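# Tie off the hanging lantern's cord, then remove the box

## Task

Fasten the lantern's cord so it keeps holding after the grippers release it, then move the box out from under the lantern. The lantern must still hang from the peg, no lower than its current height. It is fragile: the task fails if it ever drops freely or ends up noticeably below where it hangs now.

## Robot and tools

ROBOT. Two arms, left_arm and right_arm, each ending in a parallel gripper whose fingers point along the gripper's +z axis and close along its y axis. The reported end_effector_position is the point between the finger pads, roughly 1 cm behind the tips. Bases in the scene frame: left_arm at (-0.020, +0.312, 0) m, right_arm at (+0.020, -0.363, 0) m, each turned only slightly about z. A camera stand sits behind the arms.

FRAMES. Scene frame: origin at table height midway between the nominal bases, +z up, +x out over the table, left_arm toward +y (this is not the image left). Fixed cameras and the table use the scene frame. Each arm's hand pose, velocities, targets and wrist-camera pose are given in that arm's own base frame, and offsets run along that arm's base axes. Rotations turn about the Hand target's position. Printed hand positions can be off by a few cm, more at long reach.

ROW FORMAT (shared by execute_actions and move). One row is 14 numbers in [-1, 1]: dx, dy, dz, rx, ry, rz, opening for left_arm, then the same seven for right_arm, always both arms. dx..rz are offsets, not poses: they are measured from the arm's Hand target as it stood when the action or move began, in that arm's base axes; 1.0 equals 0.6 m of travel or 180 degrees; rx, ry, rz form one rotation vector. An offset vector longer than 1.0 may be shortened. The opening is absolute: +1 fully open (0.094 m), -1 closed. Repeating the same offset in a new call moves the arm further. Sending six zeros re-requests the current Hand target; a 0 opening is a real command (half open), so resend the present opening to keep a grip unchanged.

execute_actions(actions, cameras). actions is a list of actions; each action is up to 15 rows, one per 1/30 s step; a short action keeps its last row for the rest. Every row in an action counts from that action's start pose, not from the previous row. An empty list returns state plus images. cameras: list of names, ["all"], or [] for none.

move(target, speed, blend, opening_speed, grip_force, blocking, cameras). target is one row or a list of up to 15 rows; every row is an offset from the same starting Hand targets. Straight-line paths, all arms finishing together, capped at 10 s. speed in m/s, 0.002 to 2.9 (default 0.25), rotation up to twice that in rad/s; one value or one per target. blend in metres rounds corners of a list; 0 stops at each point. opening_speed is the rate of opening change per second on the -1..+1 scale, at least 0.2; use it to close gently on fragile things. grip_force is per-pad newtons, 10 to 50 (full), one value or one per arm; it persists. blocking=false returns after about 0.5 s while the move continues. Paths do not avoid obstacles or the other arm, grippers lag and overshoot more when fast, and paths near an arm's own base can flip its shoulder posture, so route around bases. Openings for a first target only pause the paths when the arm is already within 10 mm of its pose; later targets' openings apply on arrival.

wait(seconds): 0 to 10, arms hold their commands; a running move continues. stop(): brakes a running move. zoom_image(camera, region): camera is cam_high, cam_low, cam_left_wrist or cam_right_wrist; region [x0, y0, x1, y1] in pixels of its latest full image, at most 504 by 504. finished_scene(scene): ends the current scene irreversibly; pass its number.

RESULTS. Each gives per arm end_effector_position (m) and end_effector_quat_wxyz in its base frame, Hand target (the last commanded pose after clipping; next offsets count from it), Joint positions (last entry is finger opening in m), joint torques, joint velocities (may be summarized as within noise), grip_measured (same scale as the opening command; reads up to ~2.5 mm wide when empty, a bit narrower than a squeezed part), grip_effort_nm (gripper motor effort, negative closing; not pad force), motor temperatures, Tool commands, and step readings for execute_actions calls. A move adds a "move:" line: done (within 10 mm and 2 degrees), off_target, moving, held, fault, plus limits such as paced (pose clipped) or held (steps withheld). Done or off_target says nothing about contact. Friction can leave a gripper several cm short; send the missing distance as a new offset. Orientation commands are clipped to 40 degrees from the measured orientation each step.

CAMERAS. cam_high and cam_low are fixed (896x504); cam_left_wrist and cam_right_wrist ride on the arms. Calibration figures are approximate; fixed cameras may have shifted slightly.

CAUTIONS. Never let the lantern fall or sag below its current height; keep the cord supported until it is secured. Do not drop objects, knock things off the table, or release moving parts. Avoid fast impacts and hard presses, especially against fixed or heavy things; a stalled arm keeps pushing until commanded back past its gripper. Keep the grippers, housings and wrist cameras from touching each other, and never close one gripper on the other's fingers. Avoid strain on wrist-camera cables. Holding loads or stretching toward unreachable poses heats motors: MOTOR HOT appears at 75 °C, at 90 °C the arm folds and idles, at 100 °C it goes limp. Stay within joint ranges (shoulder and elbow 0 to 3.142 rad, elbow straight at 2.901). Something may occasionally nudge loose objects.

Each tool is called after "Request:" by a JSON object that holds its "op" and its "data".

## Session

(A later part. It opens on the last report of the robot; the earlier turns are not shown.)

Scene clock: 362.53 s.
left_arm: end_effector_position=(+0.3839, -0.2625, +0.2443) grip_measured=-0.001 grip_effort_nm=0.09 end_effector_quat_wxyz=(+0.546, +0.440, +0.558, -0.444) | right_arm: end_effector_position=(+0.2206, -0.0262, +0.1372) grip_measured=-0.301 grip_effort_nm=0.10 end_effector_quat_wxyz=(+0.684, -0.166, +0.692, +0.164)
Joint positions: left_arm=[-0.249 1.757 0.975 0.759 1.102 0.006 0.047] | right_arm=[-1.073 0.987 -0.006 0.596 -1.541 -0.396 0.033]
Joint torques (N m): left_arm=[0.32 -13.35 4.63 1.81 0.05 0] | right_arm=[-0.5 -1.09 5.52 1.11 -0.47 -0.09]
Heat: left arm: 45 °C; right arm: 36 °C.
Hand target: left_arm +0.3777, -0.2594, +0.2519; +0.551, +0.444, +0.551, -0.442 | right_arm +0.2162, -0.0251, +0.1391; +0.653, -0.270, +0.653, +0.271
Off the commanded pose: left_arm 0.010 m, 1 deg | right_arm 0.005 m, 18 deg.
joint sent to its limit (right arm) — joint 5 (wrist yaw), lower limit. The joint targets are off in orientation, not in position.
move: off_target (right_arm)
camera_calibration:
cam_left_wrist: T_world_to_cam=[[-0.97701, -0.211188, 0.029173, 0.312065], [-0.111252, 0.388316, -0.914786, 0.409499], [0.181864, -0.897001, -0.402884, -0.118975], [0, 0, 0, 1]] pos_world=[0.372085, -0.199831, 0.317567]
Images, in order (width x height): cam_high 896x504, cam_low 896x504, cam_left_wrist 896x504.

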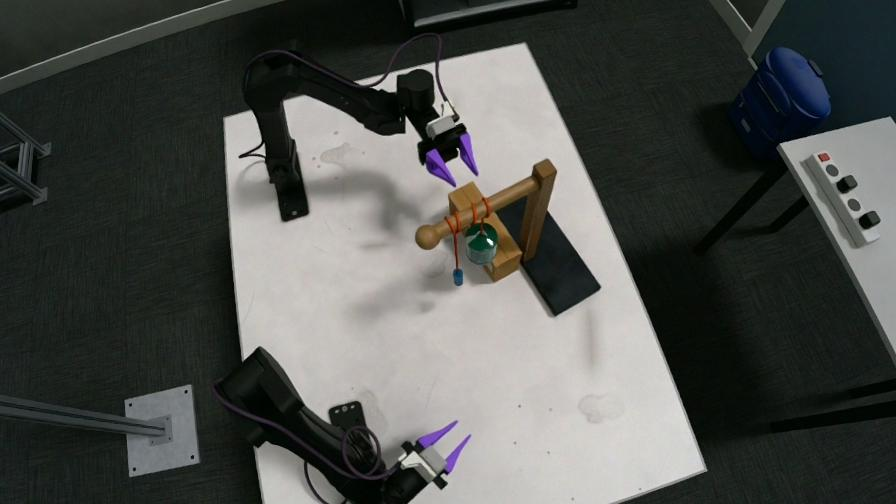

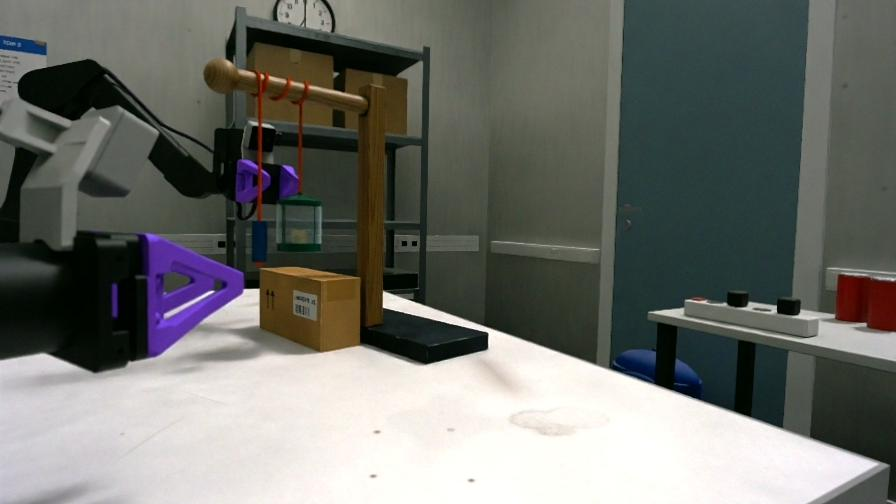

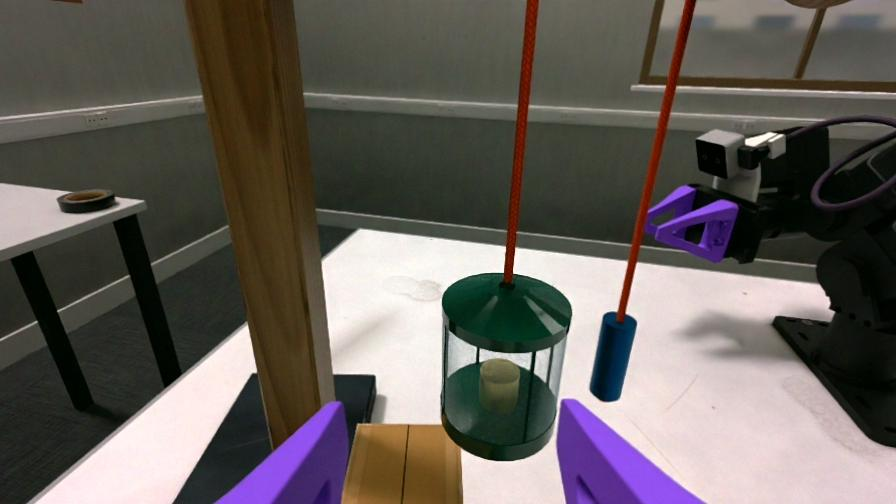

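Request:
{"op": "move", "data": {"target": [[0,0.12,0,0,0,0,0,0,0,0,0,0,0,-0.3],[0.022,0.15,-0.17,0.244,0.054,0,1,0,0,0,0,0,0,-0.3]], "speed": 0.12, "cameras": ["cam_left_wrist","cam_low"]}}

Request:
{"op": "zoom_image", "data": {"camera": "cam_low", "region": [220, 60, 420, 300]}}

Scene clock: 370.00 s.
left_arm: end_effector_position=(+0.3893, -0.1657, +0.1528) grip_measured=+0.999 grip_effort_nm=0.10 end_effector_quat_wxyz=(+0.303, +0.576, +0.723, -0.233) | right_arm: end_effector_position=(+0.2206, -0.0262, +0.1372) grip_measured=-0.301 grip_effort_nm=0.10 end_effector_quat_wxyz=(+0.684, -0.166, +0.692, +0.164)
Joint positions: left_arm=[-0.12 1.827 1.478 -0.881 0.722 1.097 0.094] | right_arm=[-1.073 0.987 -0.006 0.596 -1.541 -0.397 0.033]
Joint torques (N m): left_arm=[-0.58 -8.72 7.68 0.83 0.34 0.07] | right_arm=[-0.5 -1.1 5.53 1.1 -0.47 -0.09]
Heat: left arm: 43 °C; right arm: 35 °C.
Hand target: left_arm +0.3909, -0.1694, +0.1498; +0.297, +0.580, +0.720, -0.239 | right_arm +0.2162, -0.0251, +0.1391; +0.653, -0.270, +0.653, +0.271
Off the commanded pose: left_arm 0.005 m, 1 deg | right_arm 0.005 m, 18 deg.
joint sent to its limit (right arm) — joint 5 (wrist yaw), lower limit. The joint targets are off in orientation, not in position.
move: off_target (right_arm)
camera_calibration:
cam_left_wrist: T_world_to_cam=[[-0.972304, -0.233709, 0.00220373, 0.339013], [-0.217816, 0.902683, -0.371106, 0.332443], [0.0847417, -0.361308, -0.928588, 0.136791], [0, 0, 0, 1]] pos_world=[0.390443, -0.171436, 0.249647]
Images, in order (width x height): cam_low 896x504, cam_left_wrist 896x504.

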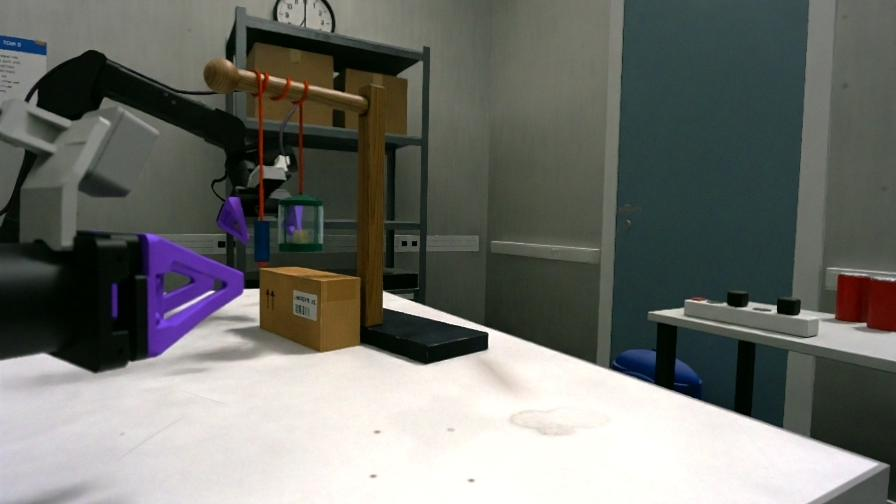

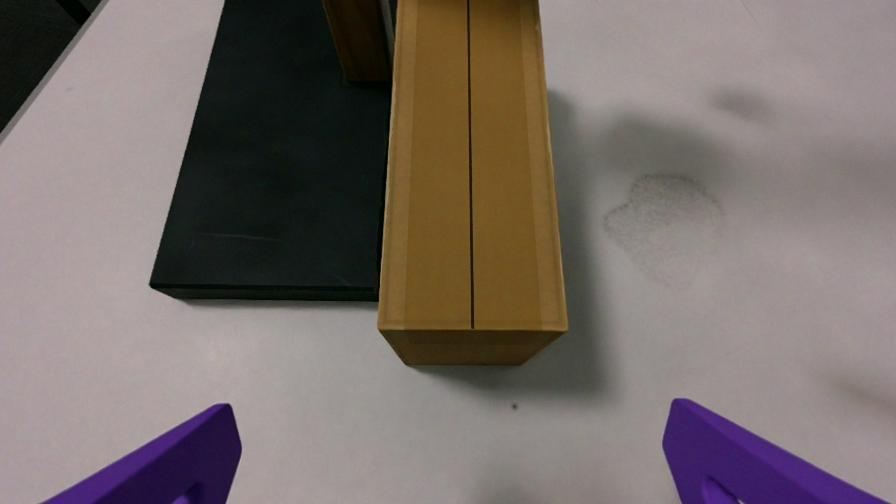

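Scaled by 2.100 from the camera's 896x504 image, which has a finer 1280x720 frame.

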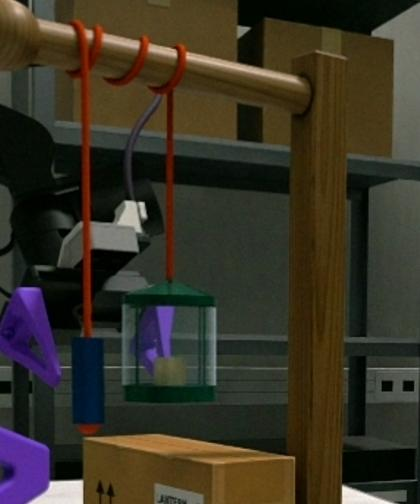

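Request:
{"op": "move", "data": {"target": [0.035,-0.117,-0.125,0,0,0,1,0,0,0,0,0,0,-0.3], "speed": 0.06, "cameras": ["cam_left_wrist"]}}

Scene clock: 373.30 s.
left_arm: end_effector_position=(+0.4151, -0.2378, +0.0900) grip_measured=+0.999 grip_effort_nm=0.09 end_effector_quat_wxyz=(+0.311, +0.582, +0.715, -0.231) | right_arm: end_effector_position=(+0.2206, -0.0262, +0.1372) grip_measured=-0.301 grip_effort_nm=0.10 end_effector_quat_wxyz=(+0.684, -0.166, +0.692, +0.164)
Joint positions: left_arm=[-0.289 1.995 1.429 -0.525 0.661 0.911 0.094] | right_arm=[-1.073 0.987 -0.006 0.596 -1.541 -0.397 0.033]
Joint torques (N m): left_arm=[-0.38 -10.35 4.92 1.36 0.27 -0.07] | right_arm=[-0.5 -1.13 5.5 1.1 -0.47 -0.1]
Heat: left arm: 42 °C; right arm: 35 °C.
Hand target: left_arm +0.4118, -0.2396, +0.0748; +0.297, +0.580, +0.720, -0.239 | right_arm +0.2162, -0.0251, +0.1391; +0.653, -0.270, +0.653, +0.271
Off the commanded pose: left_arm 0.016 m, 2 deg | right_arm 0.005 m, 18 deg.
joint sent to its limit (right arm) — joint 5 (wrist yaw), lower limit. The joint targets are off in orientation, not in position.
move: off_target (left_arm, right_arm)
camera_calibration:
cam_left_wrist: T_world_to_cam=[[-0.975416, -0.219764, -0.0163562, 0.353737], [-0.197175, 0.903479, -0.380587, 0.372316], [0.0984171, -0.368006, -0.9246, 0.0426761], [0, 0, 0, 1]] pos_world=[0.414252, -0.242936, 0.186943]
Images, in order (width x height): cam_left_wrist 896x504.

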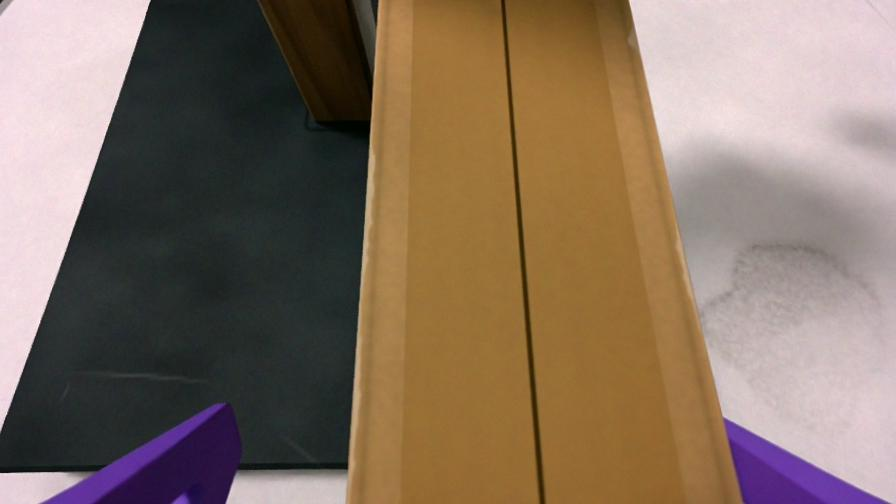

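Request:
{"op": "move", "data": {"target": [[-0.02,0.0,0.0,0,0,0,1,0,0,0,0,0,0,-0.3],[-0.02,-0.003,-0.025,0,0,0,1,0,0,0,0,0,0,-0.3]], "speed": 0.05, "cameras": ["cam_left_wrist"]}}

Scene clock: 376.07 s.
left_arm: end_effector_position=(+0.4051, -0.2393, +0.0682) grip_measured=+0.999 grip_effort_nm=0.09 end_effector_quat_wxyz=(+0.307, +0.581, +0.717, -0.232) | right_arm: end_effector_position=(+0.2206, -0.0262, +0.1372) grip_measured=-0.301 grip_effort_nm=0.10 end_effector_quat_wxyz=(+0.684, -0.166, +0.692, +0.164)
Joint positions: left_arm=[-0.3 1.995 1.339 -0.435 0.654 0.895 0.094] | right_arm=[-1.073 0.987 -0.006 0.596 -1.541 -0.397 0.033]
Joint torques (N m): left_arm=[-0.54 -11.59 4.67 1.27 0.28 -0.09] | right_arm=[-0.54 -1.11 5.56 1.1 -0.47 -0.09]
Heat: left arm: 42 °C; right arm: 35 °C.
Hand target: left_arm +0.3998, -0.2414, +0.0598; +0.297, +0.580, +0.720, -0.239 | right_arm +0.2162, -0.0251, +0.1391; +0.653, -0.270, +0.653, +0.271
Off the commanded pose: left_arm 0.010 m, 1 deg | right_arm 0.005 m, 18 deg.
joint sent to its limit (right arm) — joint 5 (wrist yaw), lower limit. The joint targets are off in orientation, not in position.
move: off_target (right_arm)
camera_calibration:
cam_left_wrist: T_world_to_cam=[[-0.974814, -0.222897, -0.00735915, 0.341708], [-0.203868, 0.904, -0.375795, 0.365919], [0.0904162, -0.36483, -0.926674, 0.0271075], [0, 0, 0, 1]] pos_world=[0.40525, -0.244736, 0.165145]
Images, in order (width x height): cam_left_wrist 896x504.

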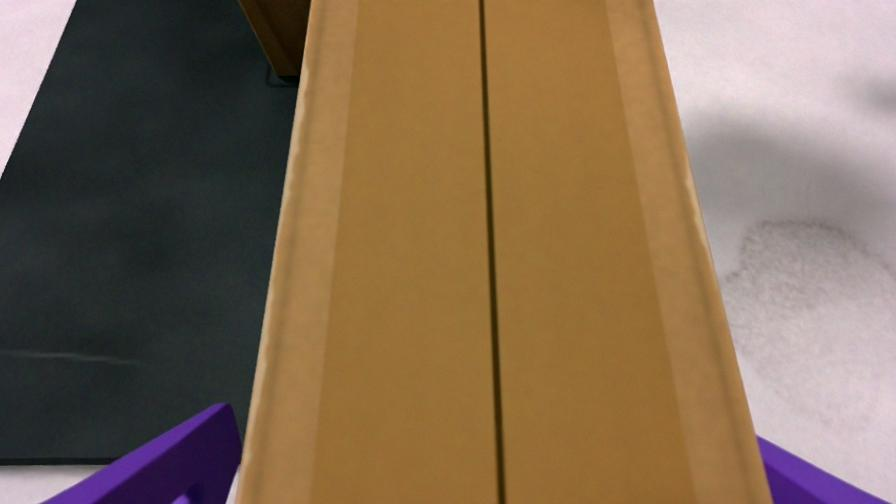

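Request:
{"op": "move", "data": {"target": [[0,0,0.01,0,0,0,1,0,0,0,0,0,0,-0.3],[0,0,0.01,0,0,0,0.25,0,0,0,0,0,0,-0.3]], "speed": 0.05, "opening_speed": 0.5, "grip_force": [25,50], "cameras": ["cam_left_wrist","cam_low"]}}

Request:
{"op": "zoom_image", "data": {"camera": "cam_low", "region": [220, 60, 420, 300]}}

Scene clock: 379.80 s.
left_arm: end_effector_position=(+0.4023, -0.2391, +0.0669) grip_measured=+0.343 grip_effort_nm=-0.48 end_effector_quat_wxyz=(+0.300, +0.580, +0.720, -0.235) | right_arm: end_effector_position=(+0.2206, -0.0262, +0.1372) grip_measured=-0.301 grip_effort_nm=0.10 end_effector_quat_wxyz=(+0.684, -0.166, +0.692, +0.164)
Joint positions: left_arm=[-0.302 1.995 1.339 -0.449 0.654 0.894 0.063] | right_arm=[-1.073 0.987 -0.006 0.596 -1.541 -0.397 0.033]
Joint torques (N m): left_arm=[-0.4 -12.49 5.59 1.21 0.3 -0.07] | right_arm=[-0.53 -1.13 5.55 1.1 -0.47 -0.09]
Heat: left arm: 42 °C; right arm: 34 °C.
Hand target: left_arm +0.3998, -0.2414, +0.0658; +0.297, +0.580, +0.720, -0.239 | right_arm +0.2162, -0.0251, +0.1391; +0.653, -0.270, +0.653, +0.271
Off the commanded pose: left_arm 0.004 m, 1 deg | right_arm 0.005 m, 18 deg.
joint sent to its limit (right arm) — joint 5 (wrist yaw), lower limit. The joint targets are off in orientation, not in position.
grip_force (N): 25, 50
move: off_target (right_arm)
camera_calibration:
cam_left_wrist: T_world_to_cam=[[-0.97505, -0.221929, 0.00508693, 0.338387], [-0.208063, 0.905664, -0.369434, 0.366345], [0.077381, -0.361275, -0.929243, 0.0325307], [0, 0, 0, 1]] pos_world=[0.403649, -0.244935, 0.163848]
Images, in order (width x height): cam_low 896x504, cam_left_wrist 896x504.

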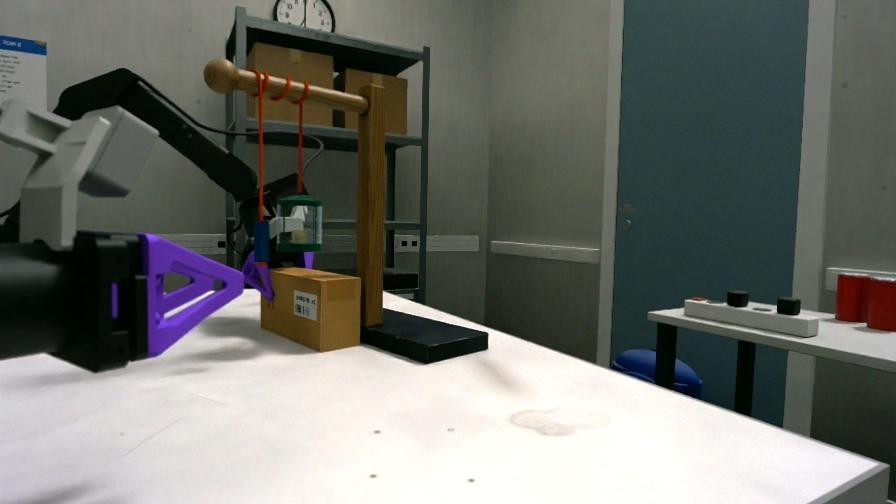

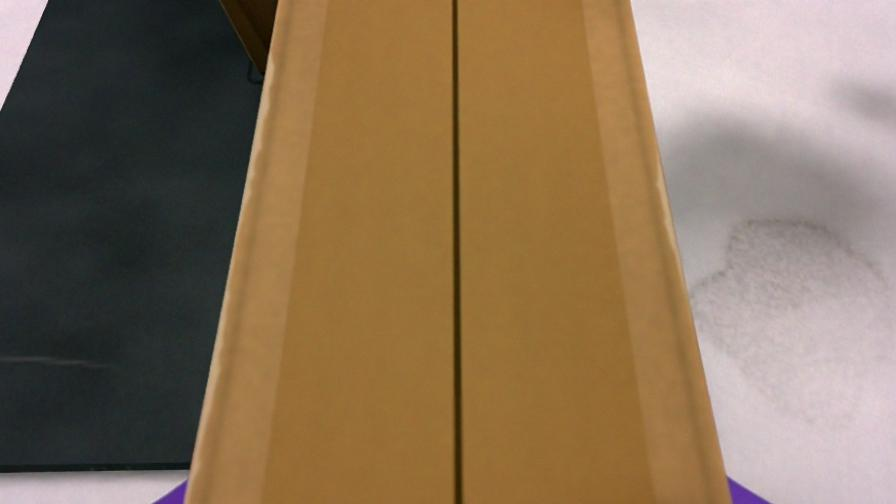

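Scaled by 2.100 from the camera's 896x504 image, which has a finer 1280x720 frame.

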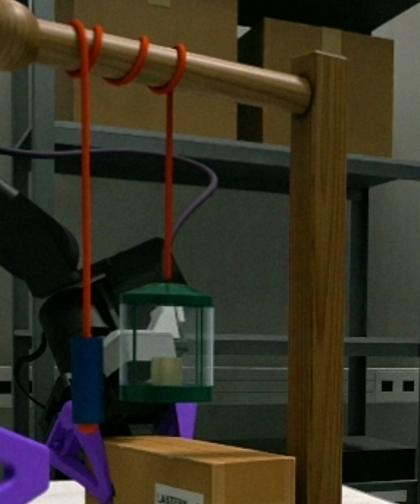

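Request:
{"op": "move", "data": {"target": [-0.062,0.28,0.005,0,0,0,0.25,0,0,0,0,0,0,-0.3], "speed": 0.03, "cameras": ["cam_left_wrist","cam_low","cam_high"]}}

Request:
{"op": "zoom_image", "data": {"camera": "cam_low", "region": [220, 60, 420, 300]}}

Scene clock: 387.17 s.
left_arm: end_effector_position=(+0.3678, -0.0779, +0.0654) grip_measured=+0.339 grip_effort_nm=-0.55 end_effector_quat_wxyz=(+0.303, +0.580, +0.717, -0.240) | right_arm: end_effector_position=(+0.2206, -0.0262, +0.1372) grip_measured=-0.301 grip_effort_nm=0.10 end_effector_quat_wxyz=(+0.684, -0.166, +0.692, +0.164)
Joint positions: left_arm=[0.136 1.911 1.239 -0.813 0.789 1.46 0.063] | right_arm=[-1.073 0.987 -0.006 0.596 -1.541 -0.397 0.033]
Joint torques (N m): left_arm=[0.85 -12.62 4.92 0.19 0.26 0.11] | right_arm=[-0.5 -1.11 5.5 1.1 -0.46 -0.09]
Heat: left arm: 40 °C; right arm: 34 °C.
Hand target: left_arm +0.3627, -0.0734, +0.0688; +0.297, +0.580, +0.720, -0.239 | right_arm +0.2162, -0.0251, +0.1391; +0.653, -0.270, +0.653, +0.271
Off the commanded pose: left_arm 0.008 m, 1 deg | right_arm 0.005 m, 18 deg.
joint sent to its limit (right arm) — joint 5 (wrist yaw), lower limit. The joint targets are off in orientation, not in position.
grip_force (N): 25, 50
move: off_target (right_arm)
camera_calibration:
cam_left_wrist: T_world_to_cam=[[-0.975971, -0.217726, 0.00872603, 0.34097], [-0.204726, 0.902514, -0.378887, 0.211685], [0.0746181, -0.371569, -0.925402, 0.0919738], [0, 0, 0, 1]] pos_world=[0.369252, -0.0826357, 0.162342]
Images, in order (width x height): cam_high 896x504, cam_low 896x504, cam_left_wrist 896x504.

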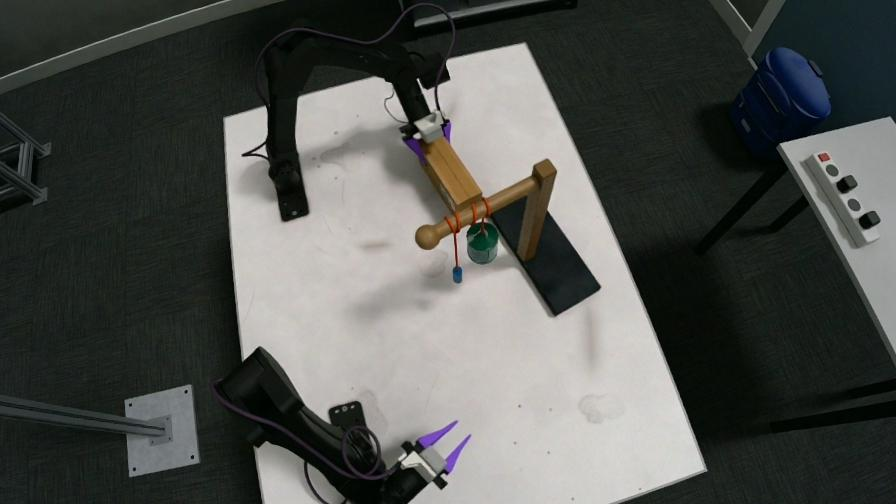

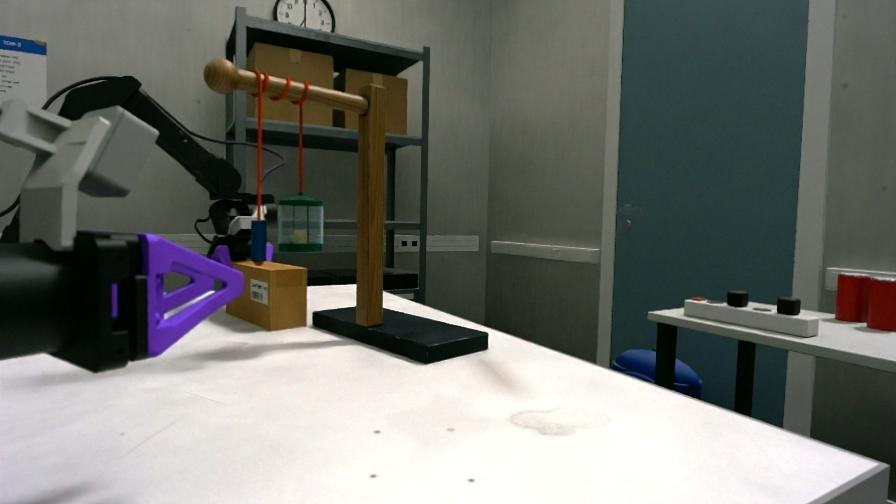

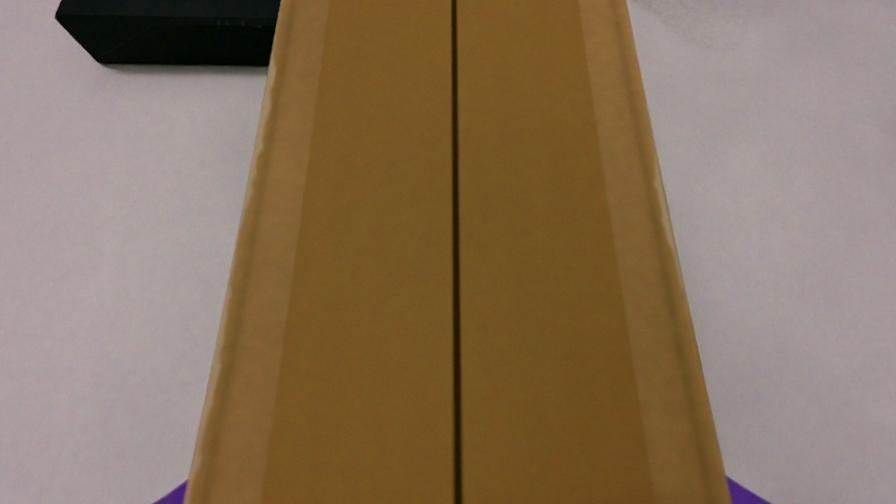

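Scaled by 2.100 from the camera's 896x504 image, which has a finer 1280x720 frame.

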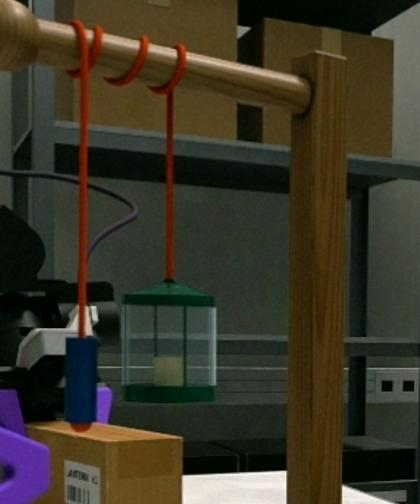

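Request:
{"op": "move", "data": {"target": [-0.025,0.1,0.0,0,0,0,0.25,0,0,0,0,0,0,-0.3], "speed": 0.04}}

Request:
{"op": "move", "data": {"target": [[0,0,0,0,0,0,1,0,0,0,0,0,0,-0.3],[-0.025,0.13,0.13,0,0,0,1,0,0,0,0,0,0,-0.3]], "speed": 0.08, "opening_speed": 0.6, "cameras": ["cam_left_wrist","cam_low","cam_high"]}}

Request:
{"op": "wait", "data": {"seconds": 6, "cameras": ["cam_low"]}}

Request:
{"op": "zoom_image", "data": {"camera": "cam_low", "region": [220, 60, 420, 300]}}

Scene clock: 390.60 s.
left_arm: end_effector_position=(+0.3449, -0.0141, +0.0677) grip_measured=+0.339 grip_effort_nm=-0.55 end_effector_quat_wxyz=(+0.293, +0.582, +0.723, -0.231) | right_arm: end_effector_position=(+0.2206, -0.0262, +0.1372) grip_measured=-0.301 grip_effort_nm=0.10 end_effector_quat_wxyz=(+0.684, -0.166, +0.692, +0.164)
Joint positions: left_arm=[0.324 1.917 1.272 -1.02 0.76 1.717 0.063] | right_arm=[-1.073 0.987 -0.006 0.596 -1.541 -0.397 0.033]
Joint torques (N m): left_arm=[0.46 -8.85 6.72 -0.05 0.49 0.15] | right_arm=[-0.5 -1.11 5.55 1.11 -0.47 -0.09]
Heat: left arm: 40 °C; right arm: 34 °C.
Hand target: left_arm +0.3477, -0.0134, +0.0687; +0.297, +0.580, +0.720, -0.239 | right_arm +0.2162, -0.0251, +0.1391; +0.653, -0.270, +0.653, +0.271
Off the commanded pose: left_arm 0.003 m, 1 deg | right_arm 0.005 m, 18 deg.
joint sent to its limit (right arm) — joint 5 (wrist yaw), lower limit. The joint targets are off in orientation, not in position.
grip_force (N): 25, 50
move: off_target (right_arm)

Scene clock: 394.20 s.
left_arm: end_effector_position=(+0.3305, +0.0633, +0.1495) grip_measured=+0.999 grip_effort_nm=0.09 end_effector_quat_wxyz=(+0.297, +0.582, +0.721, -0.230) | right_arm: end_effector_position=(+0.2206, -0.0262, +0.1372) grip_measured=-0.301 grip_effort_nm=0.10 end_effector_quat_wxyz=(+0.684, -0.166, +0.692, +0.164)
Joint positions: left_arm=[0.548 1.971 1.669 -1.562 0.722 2.018 0.094] | right_arm=[-1.073 0.987 -0.006 0.596 -1.541 -0.397 0.033]
Joint torques (N m): left_arm=[0.23 -9.01 6.35 -0.38 0.35 0.12] | right_arm=[-0.51 -1.13 5.52 1.1 -0.48 -0.08]
Heat: left arm: 39 °C; right arm: 34 °C.
Hand target: left_arm +0.3327, +0.0646, +0.1468; +0.297, +0.580, +0.720, -0.239 | right_arm +0.2162, -0.0251, +0.1391; +0.653, -0.270, +0.653, +0.271
Off the commanded pose: left_arm 0.004 m, 1 deg | right_arm 0.005 m, 18 deg.
joint sent to its limit (right arm) — joint 5 (wrist yaw), lower limit. The joint targets are off in orientation, not in position.
grip_force (N): 25, 50
move: off_target (right_arm)
camera_calibration:
cam_left_wrist: T_world_to_cam=[[-0.975155, -0.221516, 0.00149949, 0.335655], [-0.207461, 0.910864, -0.356774, 0.105671], [0.0776654, -0.348221, -0.93419, 0.223893], [0, 0, 0, 1]] pos_world=[0.33185, 0.0560654, 0.246356]
Images, in order (width x height): cam_high 896x504, cam_low 896x504, cam_left_wrist 896x504.

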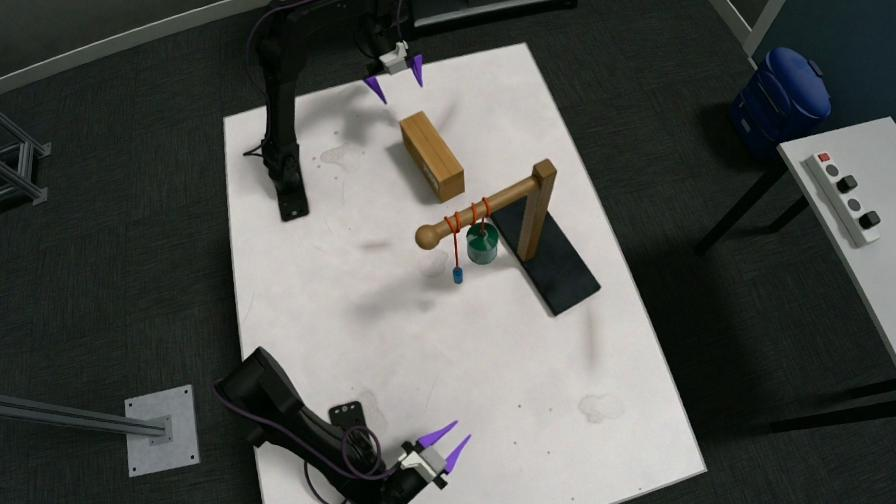

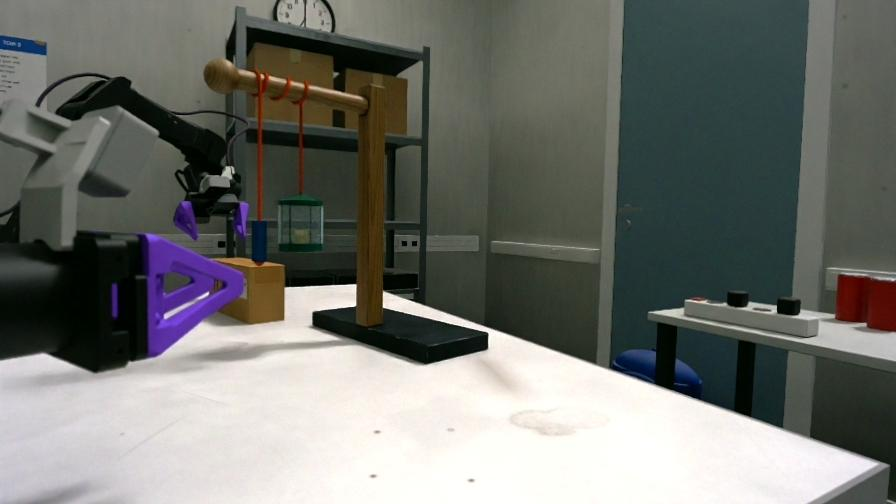

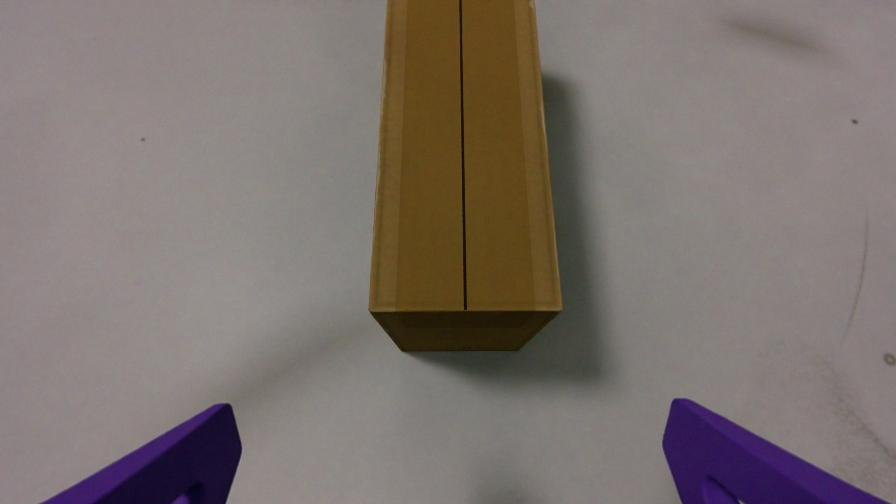

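Scene clock: 400.20 s.
left_arm: end_effector_position=(+0.3304, +0.0632, +0.1496) grip_measured=+0.999 grip_effort_nm=0.09 end_effector_quat_wxyz=(+0.296, +0.582, +0.721, -0.230) | right_arm: end_effector_position=(+0.2206, -0.0262, +0.1372) grip_measured=-0.301 grip_effort_nm=0.10 end_effector_quat_wxyz=(+0.684, -0.166, +0.692, +0.164)
Joint positions: left_arm=[0.548 1.971 1.669 -1.562 0.722 2.018 0.094] | right_arm=[-1.073 0.987 -0.006 0.596 -1.541 -0.397 0.033]
Joint torques (N m): left_arm=[0.23 -9.03 6.41 -0.38 0.35 0.09] | right_arm=[-0.5 -1.09 5.52 1.1 -0.46 -0.09]
Heat: left arm: 39 °C; right arm: 34 °C.
Hand target: left_arm +0.3326, +0.0646, +0.1468; +0.297, +0.580, +0.720, -0.239 | right_arm +0.2162, -0.0251, +0.1391; +0.653, -0.270, +0.653, +0.271
Tool commands: left_gripper/opening=+1.0 right_gripper/opening=-0.3
Off the commanded pose: left_arm 0.004 m, 1 deg | right_arm 0.005 m, 18 deg.
grip_force (N): 25, 50
wait: 6.00 s; at rest by 0.17 s
Images, in order (width x height): cam_low 896x504.

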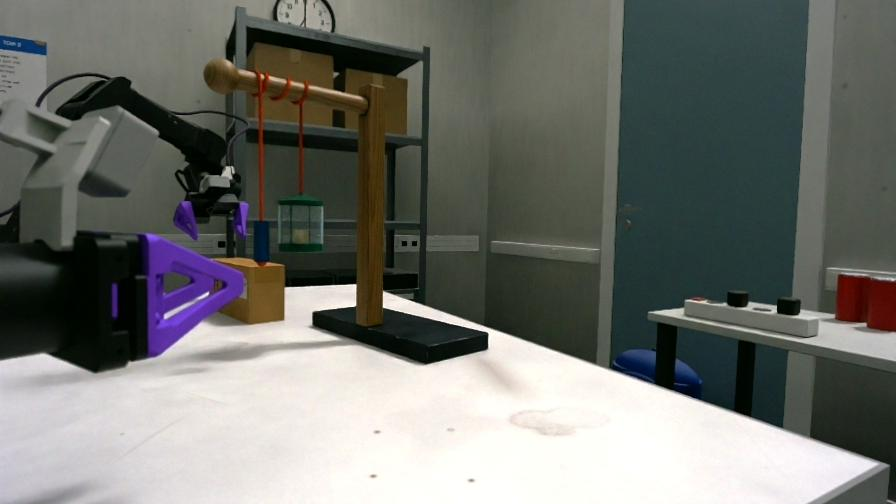

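Scaled by 2.100 from the camera's 896x504 image, which has a finer 1280x720 frame.

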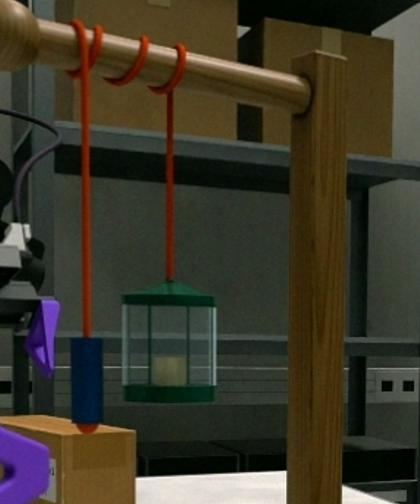

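Request:
{"op": "finished_scene", "data": {"scene": 1}}

The scene is finished: the task was done.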